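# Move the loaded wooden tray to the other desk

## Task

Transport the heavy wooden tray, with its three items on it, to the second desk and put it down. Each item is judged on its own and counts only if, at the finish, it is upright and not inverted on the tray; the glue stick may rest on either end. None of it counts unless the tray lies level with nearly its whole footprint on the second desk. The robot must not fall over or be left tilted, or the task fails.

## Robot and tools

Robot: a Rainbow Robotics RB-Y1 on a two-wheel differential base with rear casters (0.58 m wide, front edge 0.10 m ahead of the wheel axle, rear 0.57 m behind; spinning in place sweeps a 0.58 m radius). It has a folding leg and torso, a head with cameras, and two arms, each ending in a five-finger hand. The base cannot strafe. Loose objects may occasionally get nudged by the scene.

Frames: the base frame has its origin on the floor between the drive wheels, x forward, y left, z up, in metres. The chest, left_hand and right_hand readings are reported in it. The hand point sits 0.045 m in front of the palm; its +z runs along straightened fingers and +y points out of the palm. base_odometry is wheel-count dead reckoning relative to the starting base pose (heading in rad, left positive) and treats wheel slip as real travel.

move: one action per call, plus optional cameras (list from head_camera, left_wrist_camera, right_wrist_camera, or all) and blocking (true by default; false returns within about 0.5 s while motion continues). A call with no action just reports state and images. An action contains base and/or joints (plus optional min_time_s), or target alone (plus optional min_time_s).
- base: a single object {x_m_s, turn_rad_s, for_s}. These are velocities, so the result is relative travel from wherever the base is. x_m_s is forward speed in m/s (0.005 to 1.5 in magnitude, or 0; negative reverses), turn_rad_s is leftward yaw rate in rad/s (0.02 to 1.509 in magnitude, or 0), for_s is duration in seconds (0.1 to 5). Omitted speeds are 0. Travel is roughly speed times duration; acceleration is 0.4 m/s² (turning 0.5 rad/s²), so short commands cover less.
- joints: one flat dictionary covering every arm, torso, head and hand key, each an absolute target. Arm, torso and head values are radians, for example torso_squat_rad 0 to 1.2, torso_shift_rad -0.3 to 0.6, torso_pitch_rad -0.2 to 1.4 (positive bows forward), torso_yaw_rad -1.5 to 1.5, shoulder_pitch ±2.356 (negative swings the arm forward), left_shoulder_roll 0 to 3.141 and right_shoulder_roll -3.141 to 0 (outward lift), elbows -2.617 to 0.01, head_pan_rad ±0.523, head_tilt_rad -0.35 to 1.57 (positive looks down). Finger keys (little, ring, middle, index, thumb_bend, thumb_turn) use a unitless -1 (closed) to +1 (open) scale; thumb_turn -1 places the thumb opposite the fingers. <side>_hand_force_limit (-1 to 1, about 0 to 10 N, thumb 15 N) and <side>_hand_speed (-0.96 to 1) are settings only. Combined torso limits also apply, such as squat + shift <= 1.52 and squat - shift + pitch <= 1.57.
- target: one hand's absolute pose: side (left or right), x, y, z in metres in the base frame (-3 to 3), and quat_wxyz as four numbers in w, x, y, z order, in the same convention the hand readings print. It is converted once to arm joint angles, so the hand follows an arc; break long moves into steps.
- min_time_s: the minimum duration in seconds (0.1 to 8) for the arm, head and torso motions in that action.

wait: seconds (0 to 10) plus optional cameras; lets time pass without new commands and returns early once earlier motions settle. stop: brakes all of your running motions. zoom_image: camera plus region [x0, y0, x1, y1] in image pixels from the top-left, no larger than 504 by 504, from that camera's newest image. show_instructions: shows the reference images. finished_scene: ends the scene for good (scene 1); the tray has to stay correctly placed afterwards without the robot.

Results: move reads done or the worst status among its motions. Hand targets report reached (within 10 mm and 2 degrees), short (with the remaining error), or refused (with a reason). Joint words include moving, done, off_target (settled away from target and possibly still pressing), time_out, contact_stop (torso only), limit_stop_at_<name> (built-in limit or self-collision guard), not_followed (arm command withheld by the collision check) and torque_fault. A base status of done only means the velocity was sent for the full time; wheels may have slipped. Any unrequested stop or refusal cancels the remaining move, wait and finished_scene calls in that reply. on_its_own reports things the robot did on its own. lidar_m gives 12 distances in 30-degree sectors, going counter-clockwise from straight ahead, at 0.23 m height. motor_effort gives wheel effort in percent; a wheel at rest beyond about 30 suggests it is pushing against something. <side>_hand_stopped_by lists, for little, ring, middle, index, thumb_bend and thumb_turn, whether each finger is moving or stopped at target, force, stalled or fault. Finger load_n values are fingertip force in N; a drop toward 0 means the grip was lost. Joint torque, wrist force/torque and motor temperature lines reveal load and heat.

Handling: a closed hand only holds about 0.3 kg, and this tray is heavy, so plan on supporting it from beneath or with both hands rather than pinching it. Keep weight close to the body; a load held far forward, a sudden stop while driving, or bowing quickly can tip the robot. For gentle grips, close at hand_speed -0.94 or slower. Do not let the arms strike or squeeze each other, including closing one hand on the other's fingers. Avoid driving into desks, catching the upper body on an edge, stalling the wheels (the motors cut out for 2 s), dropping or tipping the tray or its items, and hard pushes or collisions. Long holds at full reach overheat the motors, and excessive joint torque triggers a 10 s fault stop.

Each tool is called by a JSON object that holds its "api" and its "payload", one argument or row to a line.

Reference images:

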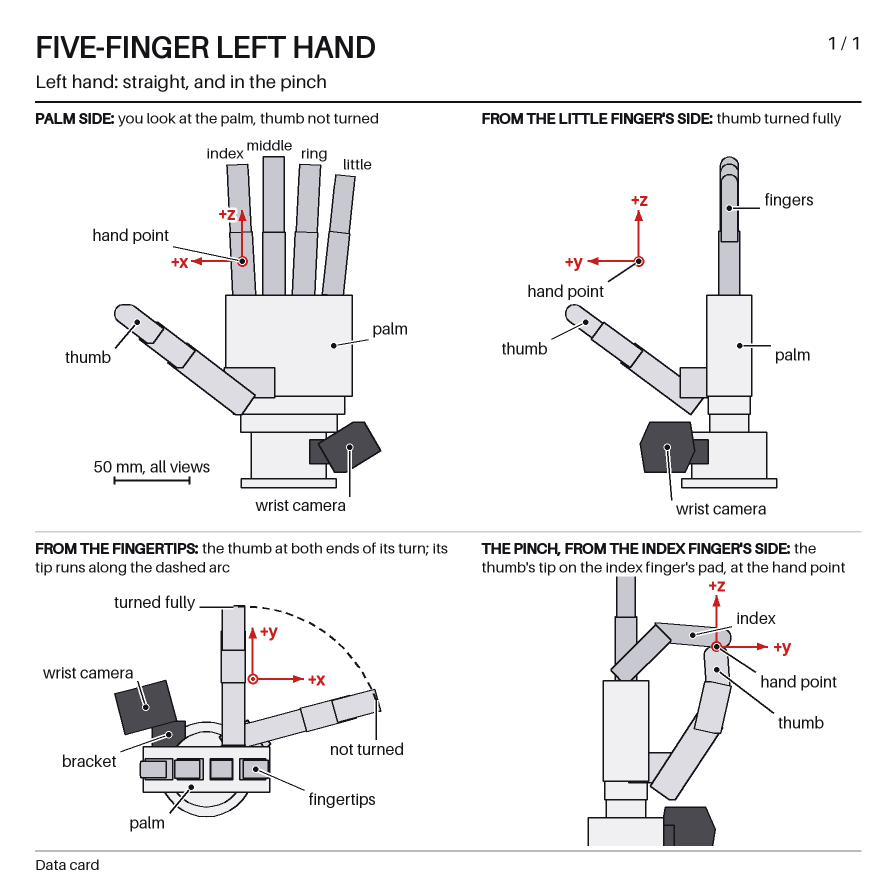

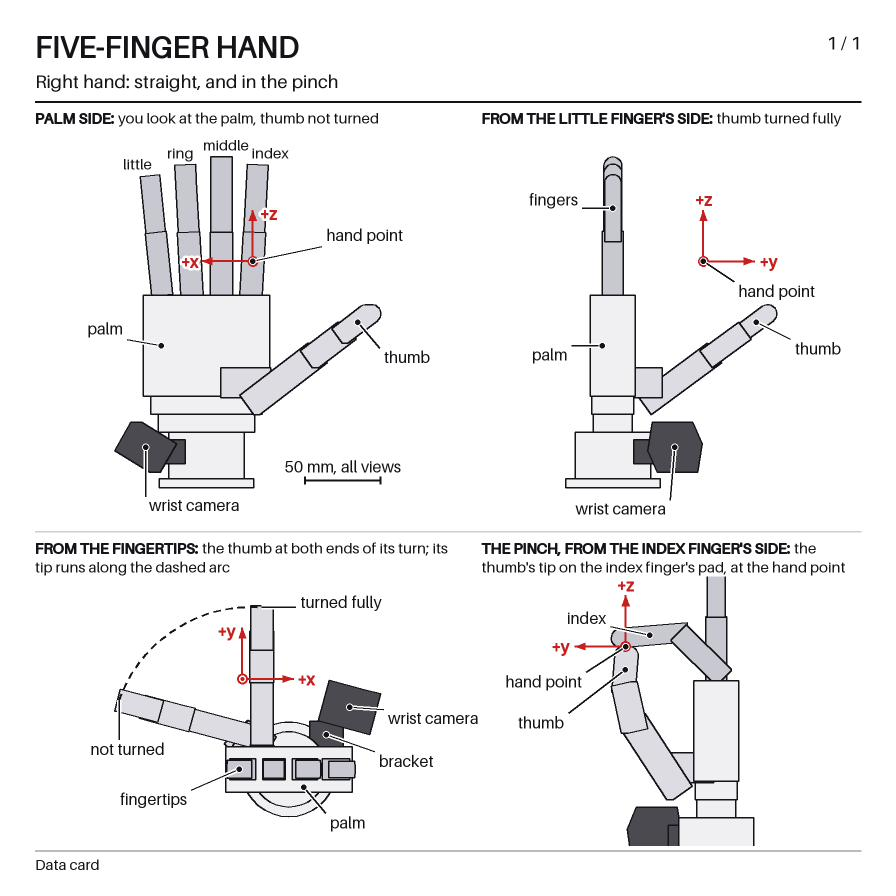

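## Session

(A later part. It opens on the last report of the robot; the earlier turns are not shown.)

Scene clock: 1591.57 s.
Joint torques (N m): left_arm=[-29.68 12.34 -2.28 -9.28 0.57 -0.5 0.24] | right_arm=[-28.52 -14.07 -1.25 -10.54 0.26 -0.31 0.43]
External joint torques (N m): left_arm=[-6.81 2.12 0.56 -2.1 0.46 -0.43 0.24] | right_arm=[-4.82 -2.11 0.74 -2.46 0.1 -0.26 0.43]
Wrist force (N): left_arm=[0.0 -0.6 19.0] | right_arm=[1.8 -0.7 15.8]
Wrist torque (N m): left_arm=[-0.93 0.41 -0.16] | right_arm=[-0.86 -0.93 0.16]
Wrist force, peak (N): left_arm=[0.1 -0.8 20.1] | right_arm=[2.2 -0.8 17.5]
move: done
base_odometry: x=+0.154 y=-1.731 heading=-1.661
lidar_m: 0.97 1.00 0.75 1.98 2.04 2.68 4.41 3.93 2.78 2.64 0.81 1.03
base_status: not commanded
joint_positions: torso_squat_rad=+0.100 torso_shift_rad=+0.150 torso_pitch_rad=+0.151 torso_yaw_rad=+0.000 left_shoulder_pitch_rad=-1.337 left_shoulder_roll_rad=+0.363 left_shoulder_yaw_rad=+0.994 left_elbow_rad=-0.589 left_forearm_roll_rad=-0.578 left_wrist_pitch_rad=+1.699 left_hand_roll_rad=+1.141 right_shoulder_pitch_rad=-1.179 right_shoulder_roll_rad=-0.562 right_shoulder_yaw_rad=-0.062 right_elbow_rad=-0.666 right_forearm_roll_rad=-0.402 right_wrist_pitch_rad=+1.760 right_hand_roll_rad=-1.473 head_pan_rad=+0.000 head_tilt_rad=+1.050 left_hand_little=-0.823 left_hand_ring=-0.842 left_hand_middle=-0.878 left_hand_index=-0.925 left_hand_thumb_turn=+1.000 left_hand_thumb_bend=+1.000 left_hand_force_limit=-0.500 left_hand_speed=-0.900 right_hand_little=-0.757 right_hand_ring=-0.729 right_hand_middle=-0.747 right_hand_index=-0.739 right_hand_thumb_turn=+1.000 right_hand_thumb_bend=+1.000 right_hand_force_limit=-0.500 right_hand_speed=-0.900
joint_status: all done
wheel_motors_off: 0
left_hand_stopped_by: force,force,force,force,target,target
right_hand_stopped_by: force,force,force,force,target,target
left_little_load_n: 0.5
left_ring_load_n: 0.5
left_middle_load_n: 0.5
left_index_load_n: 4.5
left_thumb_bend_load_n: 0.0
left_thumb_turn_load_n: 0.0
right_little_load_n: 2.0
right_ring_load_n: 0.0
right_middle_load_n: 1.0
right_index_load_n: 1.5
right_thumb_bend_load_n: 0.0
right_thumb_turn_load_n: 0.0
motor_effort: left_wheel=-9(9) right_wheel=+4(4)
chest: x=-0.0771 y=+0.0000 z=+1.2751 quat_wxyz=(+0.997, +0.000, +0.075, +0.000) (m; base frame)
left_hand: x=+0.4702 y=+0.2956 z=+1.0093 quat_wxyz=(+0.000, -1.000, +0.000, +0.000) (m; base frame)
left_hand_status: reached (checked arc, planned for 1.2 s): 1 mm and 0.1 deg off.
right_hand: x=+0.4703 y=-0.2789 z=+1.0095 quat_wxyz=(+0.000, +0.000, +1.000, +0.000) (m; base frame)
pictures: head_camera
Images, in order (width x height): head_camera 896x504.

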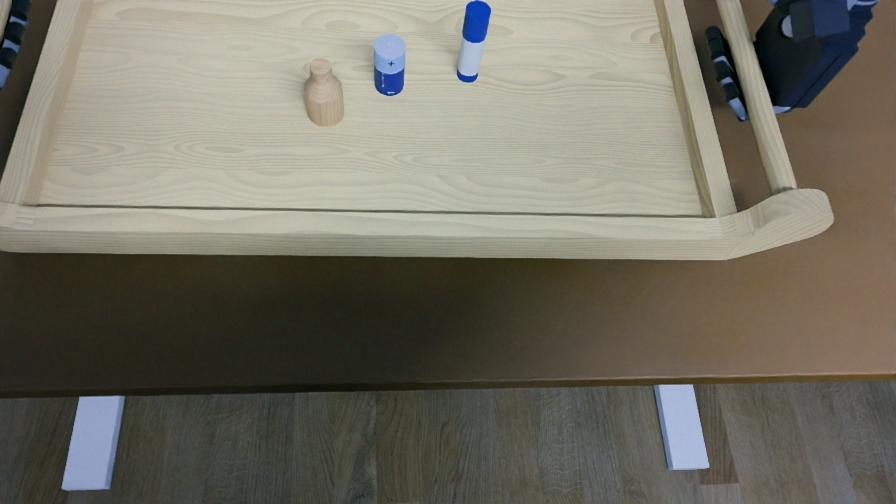

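{"api": "move", "payload": {
  "target": {"side":"right","x":0.471,"y":-0.279,"z":1.001,"quat_wxyz":[0,0,1,0]},
  "min_time_s": 1.2
}}

{"api": "move", "payload": {
  "target": {"side":"left","x":0.471,"y":0.296,"z":1.001,"quat_wxyz":[0,1,0,0]},
  "min_time_s": 1.2
}}

{"api": "move", "payload": {
  "target": {"side":"right","x":0.471,"y":-0.279,"z":0.993,"quat_wxyz":[0,0,1,0]},
  "min_time_s": 1.2
}}

{"api": "move", "payload": {
  "target": {"side":"left","x":0.471,"y":0.296,"z":0.993,"quat_wxyz":[0,1,0,0]},
  "min_time_s": 1.2,
  "cameras": ["head_camera"]
}}

Scene clock: 1603.13 s.
Joint torques (N m): left_arm=[-29.3 11.54 -2.44 -9.77 0.4 -0.66 0.17] | right_arm=[-28.57 -14.04 -1.88 -10.28 0.68 -0.35 0.53]
External joint torques (N m): left_arm=[-6.43 1.32 0.4 -2.59 0.29 -0.58 0.17] | right_arm=[-4.89 -2.09 0.05 -2.19 0.52 -0.31 0.53]
Wrist force (N): left_arm=[0.7 -0.5 18.5] | right_arm=[1.1 0.0 14.8]
Wrist torque (N m): left_arm=[-0.89 0.40 -0.13] | right_arm=[-0.87 -0.85 0.10]
Wrist force, peak (N): left_arm=[0.0 -0.1 20.2] | right_arm=[2.1 -1.3 17.6]
move: done
base_odometry: x=+0.154 y=-1.731 heading=-1.661
lidar_m: 0.97 1.00 0.75 1.98 2.04 2.69 4.42 3.94 2.79 2.65 0.80 1.03
base_status: not commanded
joint_positions: torso_squat_rad=+0.100 torso_shift_rad=+0.150 torso_pitch_rad=+0.151 torso_yaw_rad=+0.000 left_shoulder_pitch_rad=-1.337 left_shoulder_roll_rad=+0.363 left_shoulder_yaw_rad=+0.994 left_elbow_rad=-0.589 left_forearm_roll_rad=-0.577 left_wrist_pitch_rad=+1.699 left_hand_roll_rad=+1.141 right_shoulder_pitch_rad=-1.174 right_shoulder_roll_rad=-0.556 right_shoulder_yaw_rad=-0.061 right_elbow_rad=-0.645 right_forearm_roll_rad=-0.400 right_wrist_pitch_rad=+1.733 right_hand_roll_rad=-1.469 head_pan_rad=+0.000 head_tilt_rad=+1.050 left_hand_little=-0.823 left_hand_ring=-0.842 left_hand_middle=-0.878 left_hand_index=-0.925 left_hand_thumb_turn=+1.000 left_hand_thumb_bend=+1.000 left_hand_force_limit=-0.500 left_hand_speed=-0.900 right_hand_little=-0.757 right_hand_ring=-0.729 right_hand_middle=-0.747 right_hand_index=-0.739 right_hand_thumb_turn=+1.000 right_hand_thumb_bend=+1.000 right_hand_force_limit=-0.500 right_hand_speed=-0.900
joint_status: all done
wheel_motors_off: 0
left_hand_stopped_by: force,force,force,force,target,target
right_hand_stopped_by: force,force,force,force,target,target
left_little_load_n: 1.0
left_ring_load_n: 1.0
left_middle_load_n: 0.5
left_index_load_n: 4.5
left_thumb_bend_load_n: 0.0
left_thumb_turn_load_n: 0.0
right_little_load_n: 2.5
right_ring_load_n: 0.0
right_middle_load_n: 0.0
right_index_load_n: 1.0
right_thumb_bend_load_n: 0.0
right_thumb_turn_load_n: 0.0
motor_effort: left_wheel=-9(9) right_wheel=+4(4)
chest: x=-0.0771 y=+0.0000 z=+1.2751 quat_wxyz=(+0.997, +0.000, +0.075, +0.000) (m; base frame)
left_hand: x=+0.4702 y=+0.2956 z=+1.0093 quat_wxyz=(+0.000, -1.000, +0.000, +0.000) (m; base frame)
right_hand: x=+0.4704 y=-0.2789 z=+1.0006 quat_wxyz=(+0.000, +0.000, +1.000, +0.000) (m; base frame)
right_hand_status: reached (checked arc, planned for 1.2 s): 1 mm and 0.0 deg off.
pictures: none

Scene clock: 1604.67 s.
Joint torques (N m): left_arm=[-29.31 11.83 -1.46 -9.41 0.55 -0.29 0.24] | right_arm=[-27.68 -13.74 -1.39 -10.47 0.18 -0.31 0.36]
External joint torques (N m): left_arm=[-6.48 1.57 1.27 -2.23 0.44 -0.21 0.24] | right_arm=[-4 -1.8 0.54 -2.38 0.02 -0.26 0.36]
Wrist force (N): left_arm=[0.2 -0.8 19.2] | right_arm=[2.0 -0.7 14.5]
Wrist torque (N m): left_arm=[-0.94 0.47 -0.14] | right_arm=[-0.82 -0.99 0.10]
Wrist force, peak (N): left_arm=[0.1 -0.7 20.0] | right_arm=[1.8 0.3 15.8]
move: done
base_odometry: x=+0.154 y=-1.731 heading=-1.661
lidar_m: 0.98 1.01 0.75 1.99 2.04 2.68 4.41 3.94 2.78 2.65 0.81 1.03
base_status: not commanded
joint_positions: torso_squat_rad=+0.100 torso_shift_rad=+0.150 torso_pitch_rad=+0.151 torso_yaw_rad=+0.000 left_shoulder_pitch_rad=-1.329 left_shoulder_roll_rad=+0.366 left_shoulder_yaw_rad=+0.997 left_elbow_rad=-0.564 left_forearm_roll_rad=-0.574 left_wrist_pitch_rad=+1.671 left_hand_roll_rad=+1.149 right_shoulder_pitch_rad=-1.174 right_shoulder_roll_rad=-0.556 right_shoulder_yaw_rad=-0.061 right_elbow_rad=-0.645 right_forearm_roll_rad=-0.399 right_wrist_pitch_rad=+1.733 right_hand_roll_rad=-1.469 head_pan_rad=+0.000 head_tilt_rad=+1.050 left_hand_little=-0.823 left_hand_ring=-0.842 left_hand_middle=-0.878 left_hand_index=-0.925 left_hand_thumb_turn=+1.000 left_hand_thumb_bend=+1.000 left_hand_force_limit=-0.500 left_hand_speed=-0.900 right_hand_little=-0.757 right_hand_ring=-0.729 right_hand_middle=-0.747 right_hand_index=-0.739 right_hand_thumb_turn=+1.000 right_hand_thumb_bend=+1.000 right_hand_force_limit=-0.500 right_hand_speed=-0.900
joint_status: all done
wheel_motors_off: 0
left_hand_stopped_by: force,force,force,force,target,target
right_hand_stopped_by: force,force,force,force,target,target
left_little_load_n: 1.5
left_ring_load_n: 1.0
left_middle_load_n: 0.0
left_index_load_n: 3.0
left_thumb_bend_load_n: 0.0
left_thumb_turn_load_n: 0.0
right_little_load_n: 2.5
right_ring_load_n: 0.0
right_middle_load_n: 0.5
right_index_load_n: 0.5
right_thumb_bend_load_n: 0.0
right_thumb_turn_load_n: 0.0
motor_effort: left_wheel=-9(9) right_wheel=+4(4)
chest: x=-0.0771 y=+0.0000 z=+1.2751 quat_wxyz=(+0.997, +0.000, +0.075, +0.000) (m; base frame)
left_hand: x=+0.4702 y=+0.2956 z=+1.0004 quat_wxyz=(+0.000, -1.000, +0.000, +0.000) (m; base frame)
left_hand_status: reached (checked arc, planned for 1.2 s): 1 mm and 0.0 deg off.
right_hand: x=+0.4704 y=-0.2789 z=+1.0006 quat_wxyz=(+0.000, +0.000, +1.000, +0.000) (m; base frame)
pictures: none

Scene clock: 1606.20 s.
Joint torques (N m): left_arm=[-29.33 12.28 -2.14 -9.15 0.14 0 0.21] | right_arm=[-21.55 -10.78 -0.24 -6.88 0.84 -0.48 0.46]
External joint torques (N m): left_arm=[-6.5 2.03 0.59 -1.97 0.03 0.08 0.21] | right_arm=[2.14 1.15 1.62 1.22 0.68 -0.43 0.46]
Wrist force (N): left_arm=[0.6 0.2 18.8] | right_arm=[1.6 -0.7 2.5]
Wrist torque (N m): left_arm=[-0.85 0.79 -0.20] | right_arm=[-0.46 -0.45 -0.01]
Wrist force, peak (N): left_arm=[-0.2 -0.5 19.9] | right_arm=[2.2 -0.9 14.8]
move: done
base_odometry: x=+0.154 y=-1.731 heading=-1.661
lidar_m: 0.96 1.01 0.75 1.99 2.03 2.68 4.40 3.94 2.79 2.64 0.80 1.03
base_status: not commanded
joint_positions: torso_squat_rad=+0.100 torso_shift_rad=+0.150 torso_pitch_rad=+0.151 torso_yaw_rad=+0.000 left_shoulder_pitch_rad=-1.329 left_shoulder_roll_rad=+0.366 left_shoulder_yaw_rad=+0.997 left_elbow_rad=-0.564 left_forearm_roll_rad=-0.574 left_wrist_pitch_rad=+1.671 left_hand_roll_rad=+1.149 right_shoulder_pitch_rad=-1.173 right_shoulder_roll_rad=-0.551 right_shoulder_yaw_rad=-0.059 right_elbow_rad=-0.622 right_forearm_roll_rad=-0.397 right_wrist_pitch_rad=+1.707 right_hand_roll_rad=-1.464 head_pan_rad=+0.000 head_tilt_rad=+1.050 left_hand_little=-0.823 left_hand_ring=-0.842 left_hand_middle=-0.878 left_hand_index=-0.925 left_hand_thumb_turn=+1.000 left_hand_thumb_bend=+1.000 left_hand_force_limit=-0.500 left_hand_speed=-0.900 right_hand_little=-0.757 right_hand_ring=-0.729 right_hand_middle=-0.747 right_hand_index=-0.739 right_hand_thumb_turn=+1.000 right_hand_thumb_bend=+1.000 right_hand_force_limit=-0.500 right_hand_speed=-0.900
joint_status: all done
wheel_motors_off: 0
left_hand_stopped_by: force,force,force,force,target,target
right_hand_stopped_by: force,force,force,force,target,target
left_little_load_n: 4.0
left_ring_load_n: 1.5
left_middle_load_n: 0.5
left_index_load_n: 1.5
left_thumb_bend_load_n: 0.0
left_thumb_turn_load_n: 0.0
right_little_load_n: 0.0
right_ring_load_n: 0.0
right_middle_load_n: 0.0
right_index_load_n: 0.0
right_thumb_bend_load_n: 0.5
right_thumb_turn_load_n: -1.0
motor_effort: left_wheel=-9(9) right_wheel=+4(4)
chest: x=-0.0773 y=+0.0000 z=+1.2751 quat_wxyz=(+0.997, +0.000, +0.075, +0.000) (m; base frame)
left_hand: x=+0.4701 y=+0.2956 z=+1.0006 quat_wxyz=(+0.000, -1.000, +0.000, +0.000) (m; base frame)
right_hand: x=+0.4711 y=-0.2789 z=+0.9940 quat_wxyz=(+0.001, +0.000, +1.000, +0.000) (m; base frame)
right_hand_status: reached (checked arc, planned for 1.2 s): 1 mm and 0.1 deg off.
pictures: none

Scene clock: 1607.73 s.
Joint torques (N m): left_arm=[-23.16 9.74 -0.95 -6.78 0.43 -0.43 0.15] | right_arm=[-22.1 -11.71 0.2 -7.3 0.89 -0.32 0.49]
External joint torques (N m): left_arm=[-0.34 -0.55 1.64 0.4 0.32 -0.35 0.15] | right_arm=[1.6 0.21 2.06 0.8 0.73 -0.26 0.49]
Wrist force (N): left_arm=[-0.3 -1.1 7.2] | right_arm=[0.4 -0.4 2.8]
Wrist torque (N m): left_arm=[-0.55 0.30 -0.08] | right_arm=[-0.58 -0.40 -0.02]
Wrist force, peak (N): left_arm=[0.3 0.2 19.4] | right_arm=[0.5 -1.0 4.1]
move: done
base_odometry: x=+0.154 y=-1.731 heading=-1.661
lidar_m: 0.97 1.01 0.74 1.98 2.03 2.68 4.42 3.93 2.79 2.65 0.80 1.03
base_status: not commanded
joint_positions: torso_squat_rad=+0.100 torso_shift_rad=+0.150 torso_pitch_rad=+0.150 torso_yaw_rad=+0.000 left_shoulder_pitch_rad=-1.325 left_shoulder_roll_rad=+0.372 left_shoulder_yaw_rad=+0.999 left_elbow_rad=-0.534 left_forearm_roll_rad=-0.571 left_wrist_pitch_rad=+1.642 left_hand_roll_rad=+1.158 right_shoulder_pitch_rad=-1.173 right_shoulder_roll_rad=-0.551 right_shoulder_yaw_rad=-0.059 right_elbow_rad=-0.622 right_forearm_roll_rad=-0.397 right_wrist_pitch_rad=+1.707 right_hand_roll_rad=-1.464 head_pan_rad=+0.000 head_tilt_rad=+1.050 left_hand_little=-0.823 left_hand_ring=-0.842 left_hand_middle=-0.878 left_hand_index=-0.925 left_hand_thumb_turn=+1.000 left_hand_thumb_bend=+1.000 left_hand_force_limit=-0.500 left_hand_speed=-0.900 right_hand_little=-0.757 right_hand_ring=-0.729 right_hand_middle=-0.747 right_hand_index=-0.739 right_hand_thumb_turn=+1.000 right_hand_thumb_bend=+1.000 right_hand_force_limit=-0.500 right_hand_speed=-0.900
joint_status: all done
wheel_motors_off: 0
left_hand_stopped_by: force,force,force,force,target,target
right_hand_stopped_by: force,force,force,force,target,target
left_little_load_n: 0.0
left_ring_load_n: 0.0
left_middle_load_n: 0.0
left_index_load_n: 0.0
left_thumb_bend_load_n: 0.0
left_thumb_turn_load_n: 0.0
right_little_load_n: 0.0
right_ring_load_n: 0.0
right_middle_load_n: 0.0
right_index_load_n: 0.0
right_thumb_bend_load_n: 0.0
right_thumb_turn_load_n: -1.5
motor_effort: left_wheel=-9(9) right_wheel=+4(4)
chest: x=-0.0775 y=+0.0000 z=+1.2751 quat_wxyz=(+0.997, +0.000, +0.075, +0.000) (m; base frame)
left_hand: x=+0.4708 y=+0.2958 z=+0.9937 quat_wxyz=(+0.000, -1.000, +0.000, -0.001) (m; base frame)
left_hand_status: reached (checked arc, planned for 1.2 s): 1 mm and 0.1 deg off.
right_hand: x=+0.4710 y=-0.2788 z=+0.9942 quat_wxyz=(+0.001, +0.000, +1.000, +0.000) (m; base frame)
pictures: head_camera
Images, in order (width x height): head_camera 896x504.

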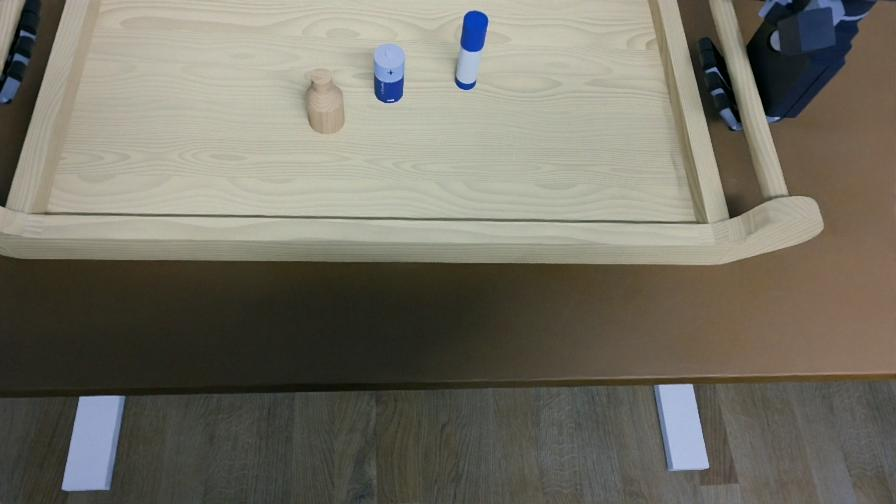

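{"api": "move", "payload": {
  "target": {"side":"right","x":0.471,"y":-0.279,"z":0.998,"quat_wxyz":[0,0,1,0]},
  "min_time_s": 1.0
}}

{"api": "move", "payload": {
  "target": {"side":"left","x":0.471,"y":0.296,"z":0.998,"quat_wxyz":[0,1,0,0]},
  "min_time_s": 1.0
}}

{"api": "move", "payload": {
  "joints": {"left_hand_little":-0.5,"left_hand_ring":-0.5,"left_hand_middle":-0.5,"left_hand_index":-0.5,"right_hand_little":-0.5,"right_hand_ring":-0.5,"right_hand_middle":-0.5,"right_hand_index":-0.5},
  "cameras": ["all"]
}}

Scene clock: 1634.57 s.
Joint torques (N m): left_arm=[-22.86 9.83 -0.75 -6.66 0.47 -0.31 0.42] | right_arm=[-26.94 -12.79 -0.53 -7.65 0.11 0.13 0.57]
External joint torques (N m): left_arm=[-0.04 -0.46 1.84 0.52 0.36 -0.23 0.42] | right_arm=[-3.2 -0.87 1.31 0.44 -0.05 0.18 0.57]
Wrist force (N): left_arm=[-0.3 -1.1 7.4] | right_arm=[1.4 -1.3 4.1]
Wrist torque (N m): left_arm=[-0.58 0.31 -0.09] | right_arm=[-0.53 -0.30 0.08]
Wrist force, peak (N): left_arm=[-0.4 -1.1 7.6] | right_arm=[1.4 -1.9 4.7]
move: done
base_odometry: x=+0.154 y=-1.731 heading=-1.661
lidar_m: 0.98 1.00 0.75 1.99 2.03 2.68 4.41 3.93 2.79 2.64 0.80 1.03
base_status: not commanded
joint_positions: torso_squat_rad=+0.100 torso_shift_rad=+0.150 torso_pitch_rad=+0.150 torso_yaw_rad=+0.000 left_shoulder_pitch_rad=-1.325 left_shoulder_roll_rad=+0.372 left_shoulder_yaw_rad=+0.999 left_elbow_rad=-0.534 left_forearm_roll_rad=-0.571 left_wrist_pitch_rad=+1.642 left_hand_roll_rad=+1.158 right_shoulder_pitch_rad=-1.181 right_shoulder_roll_rad=-0.554 right_shoulder_yaw_rad=-0.059 right_elbow_rad=-0.619 right_forearm_roll_rad=-0.397 right_wrist_pitch_rad=+1.715 right_hand_roll_rad=-1.463 head_pan_rad=+0.000 head_tilt_rad=+1.050 left_hand_little=-0.823 left_hand_ring=-0.842 left_hand_middle=-0.878 left_hand_index=-0.925 left_hand_thumb_turn=+1.000 left_hand_thumb_bend=+1.000 left_hand_force_limit=-0.500 left_hand_speed=-0.900 right_hand_little=-0.757 right_hand_ring=-0.729 right_hand_middle=-0.747 right_hand_index=-0.739 right_hand_thumb_turn=+1.000 right_hand_thumb_bend=+1.000 right_hand_force_limit=-0.500 right_hand_speed=-0.900
joint_status: all done
wheel_motors_off: 0
left_hand_stopped_by: force,force,force,force,target,target
right_hand_stopped_by: force,force,force,force,target,target
left_little_load_n: 0.0
left_ring_load_n: 0.0
left_middle_load_n: 0.0
left_index_load_n: 0.0
left_thumb_bend_load_n: 0.0
left_thumb_turn_load_n: 0.0
right_little_load_n: 0.0
right_ring_load_n: 0.0
right_middle_load_n: 0.0
right_index_load_n: 0.0
right_thumb_bend_load_n: 0.0
right_thumb_turn_load_n: 0.0
motor_effort: left_wheel=-9(9) right_wheel=+4(4)
chest: x=-0.0775 y=+0.0000 z=+1.2751 quat_wxyz=(+0.997, +0.000, +0.075, +0.000) (m; base frame)
left_hand: x=+0.4708 y=+0.2958 z=+0.9937 quat_wxyz=(+0.000, -1.000, +0.000, -0.001) (m; base frame)
right_hand: x=+0.4710 y=-0.2789 z=+0.9979 quat_wxyz=(+0.000, +0.000, +1.000, +0.000) (m; base frame)
right_hand_status: reached (checked arc, planned for 1.0 s): 0 mm and 0.0 deg off.
pictures: none

Scene clock: 1635.90 s.
Joint torques (N m): left_arm=[-29.77 10.83 -4.54 -7.98 -0.37 0.57 0.36] | right_arm=[-27.09 -11.68 -0.1 -7.76 0.15 0.05 0.32]
External joint torques (N m): left_arm=[-6.91 0.55 -1.96 -0.81 -0.48 0.65 0.36] | right_arm=[-3.35 0.23 1.75 0.34 -0.01 0.1 0.32]
Wrist force (N): left_arm=[1.3 -0.2 13.7] | right_arm=[1.2 -1.0 3.7]
Wrist torque (N m): left_arm=[-0.73 0.61 -0.11] | right_arm=[-0.50 -0.33 0.12]
Wrist force, peak (N): left_arm=[0.7 -0.4 15.3] | right_arm=[1.7 -1.5 4.6]
move: done
base_odometry: x=+0.154 y=-1.731 heading=-1.661
lidar_m: 0.97 1.01 0.75 1.99 2.04 2.68 4.41 3.93 2.79 2.64 0.80 1.03
base_status: not commanded
joint_positions: torso_squat_rad=+0.100 torso_shift_rad=+0.150 torso_pitch_rad=+0.150 torso_yaw_rad=+0.000 left_shoulder_pitch_rad=-1.332 left_shoulder_roll_rad=+0.377 left_shoulder_yaw_rad=+0.998 left_elbow_rad=-0.530 left_forearm_roll_rad=-0.573 left_wrist_pitch_rad=+1.651 left_hand_roll_rad=+1.159 right_shoulder_pitch_rad=-1.181 right_shoulder_roll_rad=-0.554 right_shoulder_yaw_rad=-0.059 right_elbow_rad=-0.619 right_forearm_roll_rad=-0.397 right_wrist_pitch_rad=+1.715 right_hand_roll_rad=-1.463 head_pan_rad=+0.000 head_tilt_rad=+1.050 left_hand_little=-0.823 left_hand_ring=-0.842 left_hand_middle=-0.878 left_hand_index=-0.925 left_hand_thumb_turn=+1.000 left_hand_thumb_bend=+1.000 left_hand_force_limit=-0.500 left_hand_speed=-0.900 right_hand_little=-0.757 right_hand_ring=-0.729 right_hand_middle=-0.747 right_hand_index=-0.739 right_hand_thumb_turn=+1.000 right_hand_thumb_bend=+1.000 right_hand_force_limit=-0.500 right_hand_speed=-0.900
joint_status: all done
wheel_motors_off: 0
left_hand_stopped_by: force,force,force,force,target,target
right_hand_stopped_by: force,force,force,force,target,target
left_little_load_n: 2.5
left_ring_load_n: 0.5
left_middle_load_n: 0.0
left_index_load_n: 0.5
left_thumb_bend_load_n: 0.0
left_thumb_turn_load_n: 0.0
right_little_load_n: 0.0
right_ring_load_n: 0.0
right_middle_load_n: 0.5
right_index_load_n: 0.0
right_thumb_bend_load_n: 0.0
right_thumb_turn_load_n: 0.0
motor_effort: left_wheel=-9(9) right_wheel=+4(4)
chest: x=-0.0775 y=+0.0000 z=+1.2751 quat_wxyz=(+0.997, +0.000, +0.075, +0.000) (m; base frame)
left_hand: x=+0.4706 y=+0.2958 z=+0.9973 quat_wxyz=(+0.000, -1.000, +0.000, +0.000) (m; base frame)
left_hand_status: reached (checked arc, planned for 1.0 s): 1 mm and 0.1 deg off.
right_hand: x=+0.4710 y=-0.2789 z=+0.9979 quat_wxyz=(+0.000, +0.000, +1.000, +0.000) (m; base frame)
pictures: none

Scene clock: 1637.90 s.
Joint torques (N m): left_arm=[-27.23 9.75 -4.04 -8.02 -0.23 0.15 0.18] | right_arm=[-26.53 -12.04 -0.54 -7.65 0.12 -0.06 0.47]
External joint torques (N m): left_arm=[-4.37 -0.53 -1.46 -0.84 -0.34 0.23 0.18] | right_arm=[-2.79 -0.12 1.3 0.45 -0.04 -0.01 0.47]
Wrist force (N): left_arm=[-0.1 -1.1 7.3] | right_arm=[1.3 -1.0 4.1]
Wrist torque (N m): left_arm=[-0.57 0.27 -0.07] | right_arm=[-0.49 -0.34 0.08]
Wrist force, peak (N): left_arm=[0.7 -0.2 14.7] | right_arm=[0.4 -1.4 4.7]
move: done
base_odometry: x=+0.154 y=-1.731 heading=-1.661
lidar_m: 0.97 1.00 0.75 1.98 2.04 2.68 4.41 3.94 2.79 2.65 0.81 1.03
base_status: not commanded
joint_positions: torso_squat_rad=+0.100 torso_shift_rad=+0.150 torso_pitch_rad=+0.150 torso_yaw_rad=+0.000 left_shoulder_pitch_rad=-1.333 left_shoulder_roll_rad=+0.378 left_shoulder_yaw_rad=+0.998 left_elbow_rad=-0.530 left_forearm_roll_rad=-0.573 left_wrist_pitch_rad=+1.651 left_hand_roll_rad=+1.159 right_shoulder_pitch_rad=-1.181 right_shoulder_roll_rad=-0.554 right_shoulder_yaw_rad=-0.059 right_elbow_rad=-0.619 right_forearm_roll_rad=-0.397 right_wrist_pitch_rad=+1.715 right_hand_roll_rad=-1.463 head_pan_rad=+0.000 head_tilt_rad=+1.050 left_hand_little=-0.500 left_hand_ring=-0.500 left_hand_middle=-0.500 left_hand_index=-0.500 left_hand_thumb_turn=+1.000 left_hand_thumb_bend=+1.000 left_hand_force_limit=-0.500 left_hand_speed=-0.900 right_hand_little=-0.500 right_hand_ring=-0.500 right_hand_middle=-0.500 right_hand_index=-0.500 right_hand_thumb_turn=+1.000 right_hand_thumb_bend=+1.000 right_hand_force_limit=-0.500 right_hand_speed=-0.900
joint_status: all done
wheel_motors_off: 0
left_hand_stopped_by: target,target,target,target,target,target
right_hand_stopped_by: target,target,target,target,target,target
left_little_load_n: 0.0
left_ring_load_n: 0.0
left_middle_load_n: 0.0
left_index_load_n: 0.0
left_thumb_bend_load_n: 0.0
left_thumb_turn_load_n: 0.0
right_little_load_n: 0.0
right_ring_load_n: 0.0
right_middle_load_n: 0.0
right_index_load_n: 0.0
right_thumb_bend_load_n: 0.0
right_thumb_turn_load_n: 0.0
motor_effort: left_wheel=-9(9) right_wheel=+4(5)
chest: x=-0.0775 y=+0.0000 z=+1.2751 quat_wxyz=(+0.997, +0.000, +0.075, +0.000) (m; base frame)
left_hand: x=+0.4708 y=+0.2959 z=+0.9977 quat_wxyz=(+0.000, -1.000, +0.000, +0.000) (m; base frame)
right_hand: x=+0.4710 y=-0.2789 z=+0.9979 quat_wxyz=(+0.000, +0.000, +1.000, +0.000) (m; base frame)
pictures: head_camera, left_wrist_camera, right_wrist_camera
Images, in order (width x height): head_camera 896x504, left_wrist_camera 504x504, right_wrist_camera 504x504.

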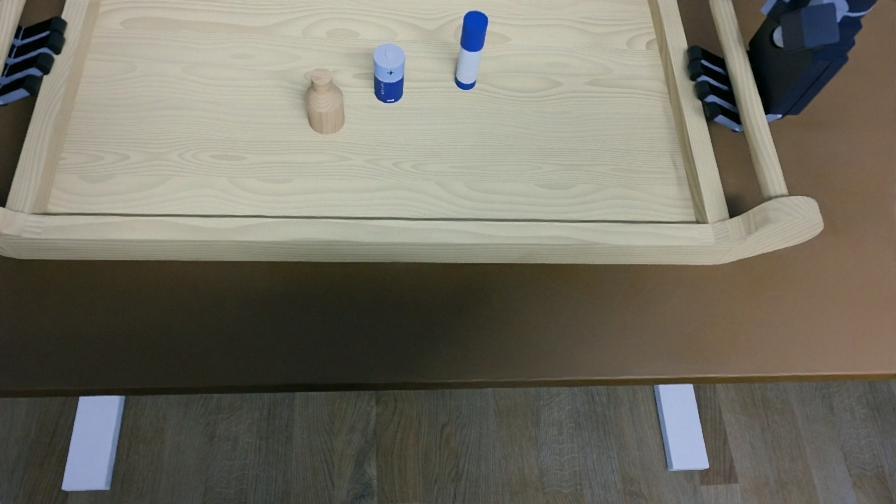

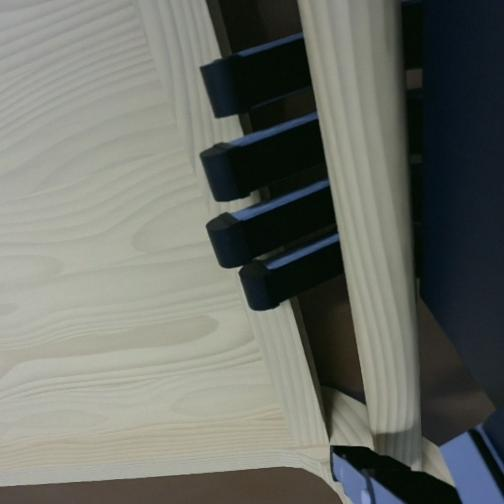

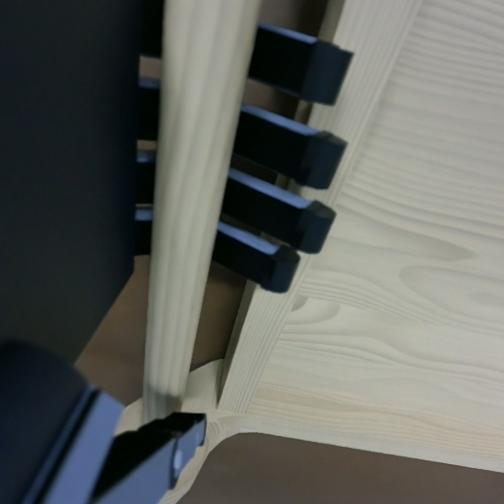

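{"api": "move", "payload": {
  "target": {"side":"right","x":0.471,"y":-0.282,"z":1.006,"quat_wxyz":[0,0,1,0]},
  "min_time_s": 1.0
}}

{"api": "move", "payload": {
  "target": {"side":"left","x":0.471,"y":0.299,"z":1.006,"quat_wxyz":[0,1,0,0]},
  "min_time_s": 1.0
}}

{"api": "move", "payload": {
  "joints": {"left_hand_little":-0.25,"left_hand_ring":-0.25,"left_hand_middle":-0.25,"left_hand_index":-0.25,"right_hand_little":-0.25,"right_hand_ring":-0.25,"right_hand_middle":-0.25,"right_hand_index":-0.25},
  "cameras": ["all"]
}}

Scene clock: 1651.57 s.
Joint torques (N m): left_arm=[-26.92 9.72 -3.81 -7.98 -0.17 -0.01 0.13] | right_arm=[-29.88 -15.65 -3.24 -11.26 0.04 0.23 0.6]
External joint torques (N m): left_arm=[-4.06 -0.57 -1.23 -0.81 -0.28 0.07 0.13] | right_arm=[-6.13 -3.67 -1.37 -3.17 -0.12 0.27 0.6]
Wrist force (N): left_arm=[-0.3 -1.0 7.3] | right_arm=[0.0 -0.4 15.2]
Wrist torque (N m): left_arm=[-0.54 0.28 -0.10] | right_arm=[-0.85 -0.66 0.09]
Wrist force, peak (N): left_arm=[-0.3 -0.9 7.5] | right_arm=[0.7 -0.8 16.2]
move: done
base_odometry: x=+0.154 y=-1.731 heading=-1.661
lidar_m: 0.98 1.00 0.75 1.98 2.04 2.68 4.41 3.95 2.80 2.64 0.80 1.02
base_status: not commanded
joint_positions: torso_squat_rad=+0.100 torso_shift_rad=+0.150 torso_pitch_rad=+0.150 torso_yaw_rad=+0.000 left_shoulder_pitch_rad=-1.333 left_shoulder_roll_rad=+0.378 left_shoulder_yaw_rad=+0.998 left_elbow_rad=-0.530 left_forearm_roll_rad=-0.573 left_wrist_pitch_rad=+1.651 left_hand_roll_rad=+1.159 right_shoulder_pitch_rad=-1.188 right_shoulder_roll_rad=-0.564 right_shoulder_yaw_rad=-0.061 right_elbow_rad=-0.625 right_forearm_roll_rad=-0.400 right_wrist_pitch_rad=+1.733 right_hand_roll_rad=-1.459 head_pan_rad=+0.000 head_tilt_rad=+1.050 left_hand_little=-0.500 left_hand_ring=-0.500 left_hand_middle=-0.500 left_hand_index=-0.500 left_hand_thumb_turn=+1.000 left_hand_thumb_bend=+1.000 left_hand_force_limit=-0.500 left_hand_speed=-0.900 right_hand_little=-0.500 right_hand_ring=-0.500 right_hand_middle=-0.500 right_hand_index=-0.500 right_hand_thumb_turn=+1.000 right_hand_thumb_bend=+1.000 right_hand_force_limit=-0.500 right_hand_speed=-0.900
joint_status: all done
wheel_motors_off: 0
left_hand_stopped_by: target,target,target,target,target,target
right_hand_stopped_by: target,target,target,target,target,target
left_little_load_n: 0.0
left_ring_load_n: 0.0
left_middle_load_n: 0.0
left_index_load_n: 0.5
left_thumb_bend_load_n: 0.0
left_thumb_turn_load_n: 0.0
right_little_load_n: 1.0
right_ring_load_n: 3.0
right_middle_load_n: 0.5
right_index_load_n: 1.0
right_thumb_bend_load_n: 0.0
right_thumb_turn_load_n: 0.0
motor_effort: left_wheel=-8(9) right_wheel=+4(5)
chest: x=-0.0775 y=+0.0000 z=+1.2751 quat_wxyz=(+0.997, +0.000, +0.075, +0.000) (m; base frame)
left_hand: x=+0.4708 y=+0.2959 z=+0.9977 quat_wxyz=(+0.000, -1.000, +0.000, +0.000) (m; base frame)
right_hand: x=+0.4705 y=-0.2818 z=+1.0049 quat_wxyz=(-0.001, +0.000, +1.000, +0.000) (m; base frame)
right_hand_status: reached (checked arc, planned for 1.0 s): 1 mm and 0.1 deg off.
pictures: none

Scene clock: 1652.90 s.
Joint torques (N m): left_arm=[-29.56 11.26 -4.4 -9.37 -0.58 0.37 -0.37] | right_arm=[-30.23 -14.63 -3.14 -11.19 -0.16 0.1 0.81]
External joint torques (N m): left_arm=[-6.68 0.94 -1.8 -2.2 -0.69 0.45 -0.37] | right_arm=[-6.48 -2.65 -1.27 -3.1 -0.32 0.15 0.81]
Wrist force (N): left_arm=[0.5 -0.1 14.2] | right_arm=[1.4 -0.1 14.0]
Wrist torque (N m): left_arm=[-0.79 0.79 -0.25] | right_arm=[-0.73 -0.67 0.19]
Wrist force, peak (N): left_arm=[0.4 0.2 15.1] | right_arm=[1.7 -0.5 16.7]
move: done
base_odometry: x=+0.154 y=-1.731 heading=-1.661
lidar_m: 0.97 1.00 0.75 1.97 2.04 2.69 4.41 3.93 2.79 2.65 0.81 1.03
base_status: not commanded
joint_positions: torso_squat_rad=+0.100 torso_shift_rad=+0.150 torso_pitch_rad=+0.150 torso_yaw_rad=+0.000 left_shoulder_pitch_rad=-1.342 left_shoulder_roll_rad=+0.386 left_shoulder_yaw_rad=+0.997 left_elbow_rad=-0.534 left_forearm_roll_rad=-0.574 left_wrist_pitch_rad=+1.668 left_hand_roll_rad=+1.152 right_shoulder_pitch_rad=-1.188 right_shoulder_roll_rad=-0.564 right_shoulder_yaw_rad=-0.061 right_elbow_rad=-0.625 right_forearm_roll_rad=-0.400 right_wrist_pitch_rad=+1.733 right_hand_roll_rad=-1.459 head_pan_rad=+0.000 head_tilt_rad=+1.050 left_hand_little=-0.500 left_hand_ring=-0.500 left_hand_middle=-0.500 left_hand_index=-0.500 left_hand_thumb_turn=+1.000 left_hand_thumb_bend=+1.000 left_hand_force_limit=-0.500 left_hand_speed=-0.900 right_hand_little=-0.500 right_hand_ring=-0.500 right_hand_middle=-0.500 right_hand_index=-0.500 right_hand_thumb_turn=+1.000 right_hand_thumb_bend=+1.000 right_hand_force_limit=-0.500 right_hand_speed=-0.900
joint_status: all done
wheel_motors_off: 0
left_hand_stopped_by: target,target,target,target,target,target
right_hand_stopped_by: target,target,target,target,target,target
left_little_load_n: 4.0
left_ring_load_n: 0.0
left_middle_load_n: 0.0
left_index_load_n: 0.0
left_thumb_bend_load_n: 0.0
left_thumb_turn_load_n: 0.0
right_little_load_n: 1.0
right_ring_load_n: 3.0
right_middle_load_n: 0.5
right_index_load_n: 1.0
right_thumb_bend_load_n: 0.0
right_thumb_turn_load_n: 0.0
motor_effort: left_wheel=-9(9) right_wheel=+5(5)
chest: x=-0.0775 y=+0.0000 z=+1.2751 quat_wxyz=(+0.997, +0.000, +0.075, +0.000) (m; base frame)
left_hand: x=+0.4706 y=+0.2987 z=+1.0051 quat_wxyz=(+0.000, -1.000, +0.000, +0.001) (m; base frame)
left_hand_status: reached (checked arc, planned for 1.0 s): 1 mm and 0.1 deg off.
right_hand: x=+0.4705 y=-0.2818 z=+1.0049 quat_wxyz=(-0.001, +0.000, +1.000, +0.000) (m; base frame)
pictures: none

Scene clock: 1654.27 s.
Joint torques (N m): left_arm=[-20.94 8.11 -4.06 -6.31 -0.84 -1.36 0.17] | right_arm=[-25.24 -12.81 -2.29 -8.47 0.52 -0.21 0.19]
External joint torques (N m): left_arm=[1.96 -2.2 -1.45 0.87 -0.95 -1.28 0.17] | right_arm=[-1.47 -0.83 -0.42 -0.37 0.37 -0.16 0.19]
Wrist force (N): left_arm=[-3.1 1.0 -6.0] | right_arm=[0.9 -0.9 -0.5]
Wrist torque (N m): left_arm=[-0.57 0.17 -0.21] | right_arm=[-0.61 -0.21 0.06]
Wrist force, peak (N): left_arm=[0.4 0.1 14.6] | right_arm=[1.8 0.2 13.8]
move: done
base_odometry: x=+0.154 y=-1.731 heading=-1.661
lidar_m: 0.97 1.00 0.75 1.99 2.04 2.68 4.41 3.95 2.79 2.64 0.81 1.02
base_status: not commanded
joint_positions: torso_squat_rad=+0.100 torso_shift_rad=+0.150 torso_pitch_rad=+0.149 torso_yaw_rad=+0.000 left_shoulder_pitch_rad=-1.345 left_shoulder_roll_rad=+0.387 left_shoulder_yaw_rad=+0.997 left_elbow_rad=-0.535 left_forearm_roll_rad=-0.574 left_wrist_pitch_rad=+1.668 left_hand_roll_rad=+1.152 right_shoulder_pitch_rad=-1.190 right_shoulder_roll_rad=-0.564 right_shoulder_yaw_rad=-0.061 right_elbow_rad=-0.625 right_forearm_roll_rad=-0.400 right_wrist_pitch_rad=+1.733 right_hand_roll_rad=-1.459 head_pan_rad=+0.000 head_tilt_rad=+1.050 left_hand_little=-0.250 left_hand_ring=-0.250 left_hand_middle=-0.251 left_hand_index=-0.253 left_hand_thumb_turn=+1.000 left_hand_thumb_bend=+1.000 left_hand_force_limit=-0.500 left_hand_speed=-0.900 right_hand_little=-0.250 right_hand_ring=-0.250 right_hand_middle=-0.250 right_hand_index=-0.251 right_hand_thumb_turn=+1.000 right_hand_thumb_bend=+1.000 right_hand_force_limit=-0.500 right_hand_speed=-0.900
joint_status: all done
wheel_motors_off: 0
left_hand_stopped_by: target,target,target,target,target,target
right_hand_stopped_by: target,target,target,target,target,target
left_little_load_n: 0.0
left_ring_load_n: -1.0
left_middle_load_n: -4.0
left_index_load_n: -11.0
left_thumb_bend_load_n: 0.0
left_thumb_turn_load_n: 0.0
right_little_load_n: 0.0
right_ring_load_n: -1.5
right_middle_load_n: -0.5
right_index_load_n: -2.0
right_thumb_bend_load_n: 0.0
right_thumb_turn_load_n: 0.0
motor_effort: left_wheel=-8(9) right_wheel=+5(5)
chest: x=-0.0780 y=+0.0000 z=+1.2752 quat_wxyz=(+0.997, +0.000, +0.075, +0.000) (m; base frame)
left_hand: x=+0.4712 y=+0.2987 z=+1.0070 quat_wxyz=(+0.000, -1.000, +0.000, -0.001) (m; base frame)
right_hand: x=+0.4709 y=-0.2820 z=+1.0064 quat_wxyz=(+0.000, +0.000, +1.000, +0.000) (m; base frame)
pictures: head_camera, left_wrist_camera, right_wrist_camera
Images, in order (width x height): head_camera 896x504, left_wrist_camera 504x504, right_wrist_camera 504x504.

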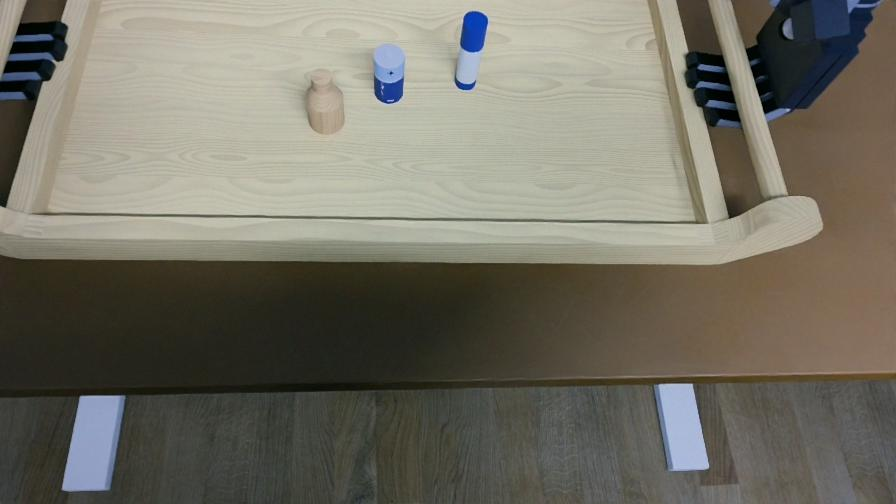

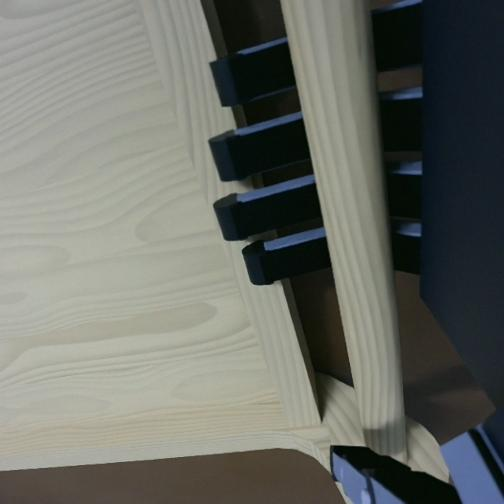

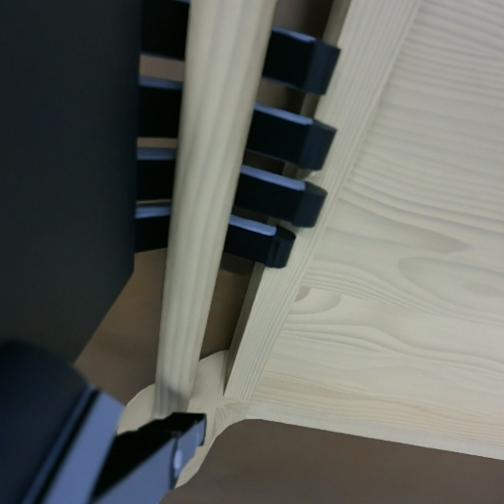

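{"api": "move", "payload": {
  "target": {"side":"left","x":0.471,"y":0.303,"z":1.012,"quat_wxyz":[0,1,0,0]},
  "min_time_s": 1.0
}}

{"api": "move", "payload": {
  "target": {"side":"right","x":0.471,"y":-0.286,"z":1.012,"quat_wxyz":[0,0,1,0]},
  "min_time_s": 1.0,
  "cameras": ["all"]
}}

Scene clock: 1680.47 s.
Joint torques (N m): left_arm=[-29.09 11.84 -3.75 -8.05 -0.4 0.29 -0.37] | right_arm=[-23.78 -10.84 -2.19 -8.33 0.52 -0.76 0.48]
External joint torques (N m): left_arm=[-6.18 1.48 -1.2 -0.87 -0.51 0.37 -0.37] | right_arm=[-0.01 1.14 -0.32 -0.23 0.36 -0.71 0.48]
Wrist force (N): left_arm=[0.4 1.2 13.5] | right_arm=[3.4 -0.6 -2.0]
Wrist torque (N m): left_arm=[-0.69 0.72 -0.34] | right_arm=[-0.52 -0.16 0.11]
Wrist force, peak (N): left_arm=[0.4 1.2 14.5] | right_arm=[4.5 -1.7 -3.1]
move: done
base_odometry: x=+0.154 y=-1.731 heading=-1.661
lidar_m: 0.97 1.01 0.75 1.99 2.03 2.67 4.40 3.94 2.79 2.64 0.80 1.02
base_status: not commanded
joint_positions: torso_squat_rad=+0.100 torso_shift_rad=+0.150 torso_pitch_rad=+0.150 torso_yaw_rad=+0.000 left_shoulder_pitch_rad=-1.353 left_shoulder_roll_rad=+0.402 left_shoulder_yaw_rad=+0.997 left_elbow_rad=-0.522 left_forearm_roll_rad=-0.575 left_wrist_pitch_rad=+1.673 left_hand_roll_rad=+1.148 right_shoulder_pitch_rad=-1.190 right_shoulder_roll_rad=-0.565 right_shoulder_yaw_rad=-0.061 right_elbow_rad=-0.626 right_forearm_roll_rad=-0.400 right_wrist_pitch_rad=+1.733 right_hand_roll_rad=-1.459 head_pan_rad=+0.000 head_tilt_rad=+1.050 left_hand_little=-0.250 left_hand_ring=-0.250 left_hand_middle=-0.251 left_hand_index=-0.252 left_hand_thumb_turn=+1.000 left_hand_thumb_bend=+1.000 left_hand_force_limit=-0.500 left_hand_speed=-0.900 right_hand_little=-0.250 right_hand_ring=-0.251 right_hand_middle=-0.250 right_hand_index=-0.251 right_hand_thumb_turn=+1.000 right_hand_thumb_bend=+1.000 right_hand_force_limit=-0.500 right_hand_speed=-0.900
joint_status: all done
wheel_motors_off: 0
left_hand_stopped_by: target,target,target,target,target,target
right_hand_stopped_by: target,target,target,target,target,target
left_little_load_n: 4.5
left_ring_load_n: 0.5
left_middle_load_n: 0.0
left_index_load_n: 0.0
left_thumb_bend_load_n: 0.0
left_thumb_turn_load_n: 0.0
right_little_load_n: 0.0
right_ring_load_n: -2.5
right_middle_load_n: -1.5
right_index_load_n: -3.0
right_thumb_bend_load_n: 0.0
right_thumb_turn_load_n: 0.0
motor_effort: left_wheel=-8(8) right_wheel=+4(5)
chest: x=-0.0779 y=+0.0000 z=+1.2752 quat_wxyz=(+0.997, +0.000, +0.075, +0.000) (m; base frame)
left_hand: x=+0.4707 y=+0.3026 z=+1.0112 quat_wxyz=(+0.000, -1.000, +0.000, +0.000) (m; base frame)
left_hand_status: reached (checked arc, planned for 1.0 s): 1 mm and 0.1 deg off.
right_hand: x=+0.4710 y=-0.2820 z=+1.0065 quat_wxyz=(+0.000, +0.000, +1.000, +0.000) (m; base frame)
pictures: none

Scene clock: 1681.80 s.
Joint torques (N m): left_arm=[-28.74 11.55 -3.7 -8.02 -0.52 -0.04 -0.2] | right_arm=[-28.79 -16.03 -2.96 -8.92 0.84 0.23 0.84]
External joint torques (N m): left_arm=[-5.84 1.18 -1.15 -0.85 -0.63 0.04 -0.2] | right_arm=[-5.01 -3.99 -1.11 -0.84 0.68 0.28 0.84]
Wrist force (N): left_arm=[-0.4 1.8 10.9] | right_arm=[0.5 2.1 10.5]
Wrist torque (N m): left_arm=[-0.59 0.51 -0.35] | right_arm=[-0.63 -0.58 0.23]
Wrist force, peak (N): left_arm=[0.0 1.1 14.2] | right_arm=[0.2 2.3 10.9]
move: done
base_odometry: x=+0.154 y=-1.731 heading=-1.661
lidar_m: 0.97 1.00 0.75 1.98 2.03 2.67 4.41 3.93 2.78 2.64 0.80 1.03
base_status: not commanded
joint_positions: torso_squat_rad=+0.100 torso_shift_rad=+0.150 torso_pitch_rad=+0.150 torso_yaw_rad=+0.000 left_shoulder_pitch_rad=-1.353 left_shoulder_roll_rad=+0.402 left_shoulder_yaw_rad=+0.997 left_elbow_rad=-0.522 left_forearm_roll_rad=-0.575 left_wrist_pitch_rad=+1.673 left_hand_roll_rad=+1.148 right_shoulder_pitch_rad=-1.200 right_shoulder_roll_rad=-0.574 right_shoulder_yaw_rad=-0.062 right_elbow_rad=-0.617 right_forearm_roll_rad=-0.401 right_wrist_pitch_rad=+1.740 right_hand_roll_rad=-1.451 head_pan_rad=+0.000 head_tilt_rad=+1.050 left_hand_little=-0.250 left_hand_ring=-0.250 left_hand_middle=-0.251 left_hand_index=-0.252 left_hand_thumb_turn=+1.000 left_hand_thumb_bend=+1.000 left_hand_force_limit=-0.500 left_hand_speed=-0.900 right_hand_little=-0.250 right_hand_ring=-0.250 right_hand_middle=-0.250 right_hand_index=-0.250 right_hand_thumb_turn=+1.000 right_hand_thumb_bend=+1.000 right_hand_force_limit=-0.500 right_hand_speed=-0.900
joint_status: all done
wheel_motors_off: 0
left_hand_stopped_by: target,target,target,target,target,target
right_hand_stopped_by: target,target,target,target,target,target
left_little_load_n: 2.5
left_ring_load_n: 0.0
left_middle_load_n: 0.0
left_index_load_n: 0.0
left_thumb_bend_load_n: -0.5
left_thumb_turn_load_n: 0.0
right_little_load_n: 1.0
right_ring_load_n: 2.0
right_middle_load_n: 0.0
right_index_load_n: 0.5
right_thumb_bend_load_n: 0.0
right_thumb_turn_load_n: 0.0
motor_effort: left_wheel=-8(8) right_wheel=+4(5)
chest: x=-0.0777 y=+0.0000 z=+1.2751 quat_wxyz=(+0.997, +0.000, +0.075, +0.000) (m; base frame)
left_hand: x=+0.4709 y=+0.3026 z=+1.0110 quat_wxyz=(+0.000, -1.000, +0.000, +0.000) (m; base frame)
right_hand: x=+0.4709 y=-0.2856 z=+1.0111 quat_wxyz=(-0.001, +0.000, +1.000, +0.000) (m; base frame)
right_hand_status: reached (checked arc, planned for 1.0 s): 1 mm and 0.1 deg off.
pictures: head_camera, left_wrist_camera, right_wrist_camera
Images, in order (width x height): head_camera 896x504, left_wrist_camera 504x504, right_wrist_camera 504x504.

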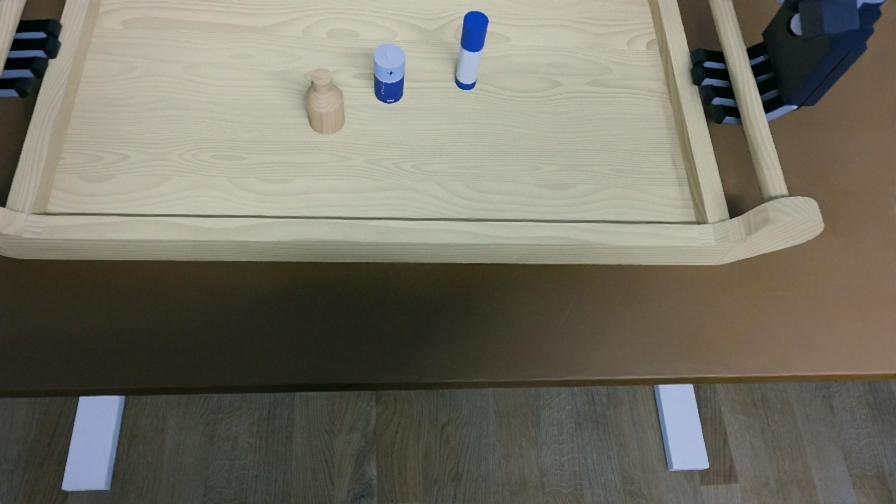

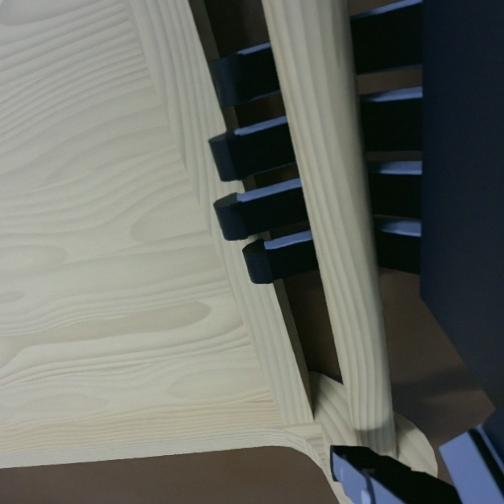

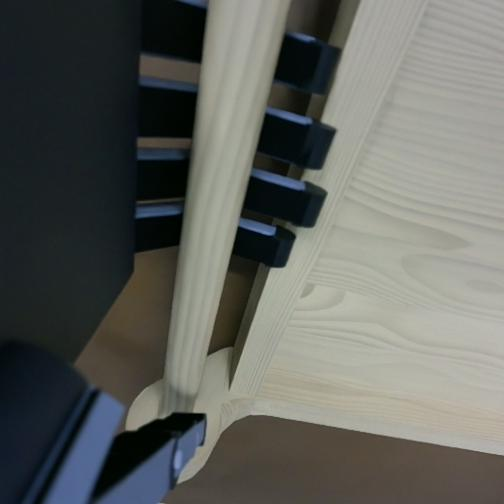

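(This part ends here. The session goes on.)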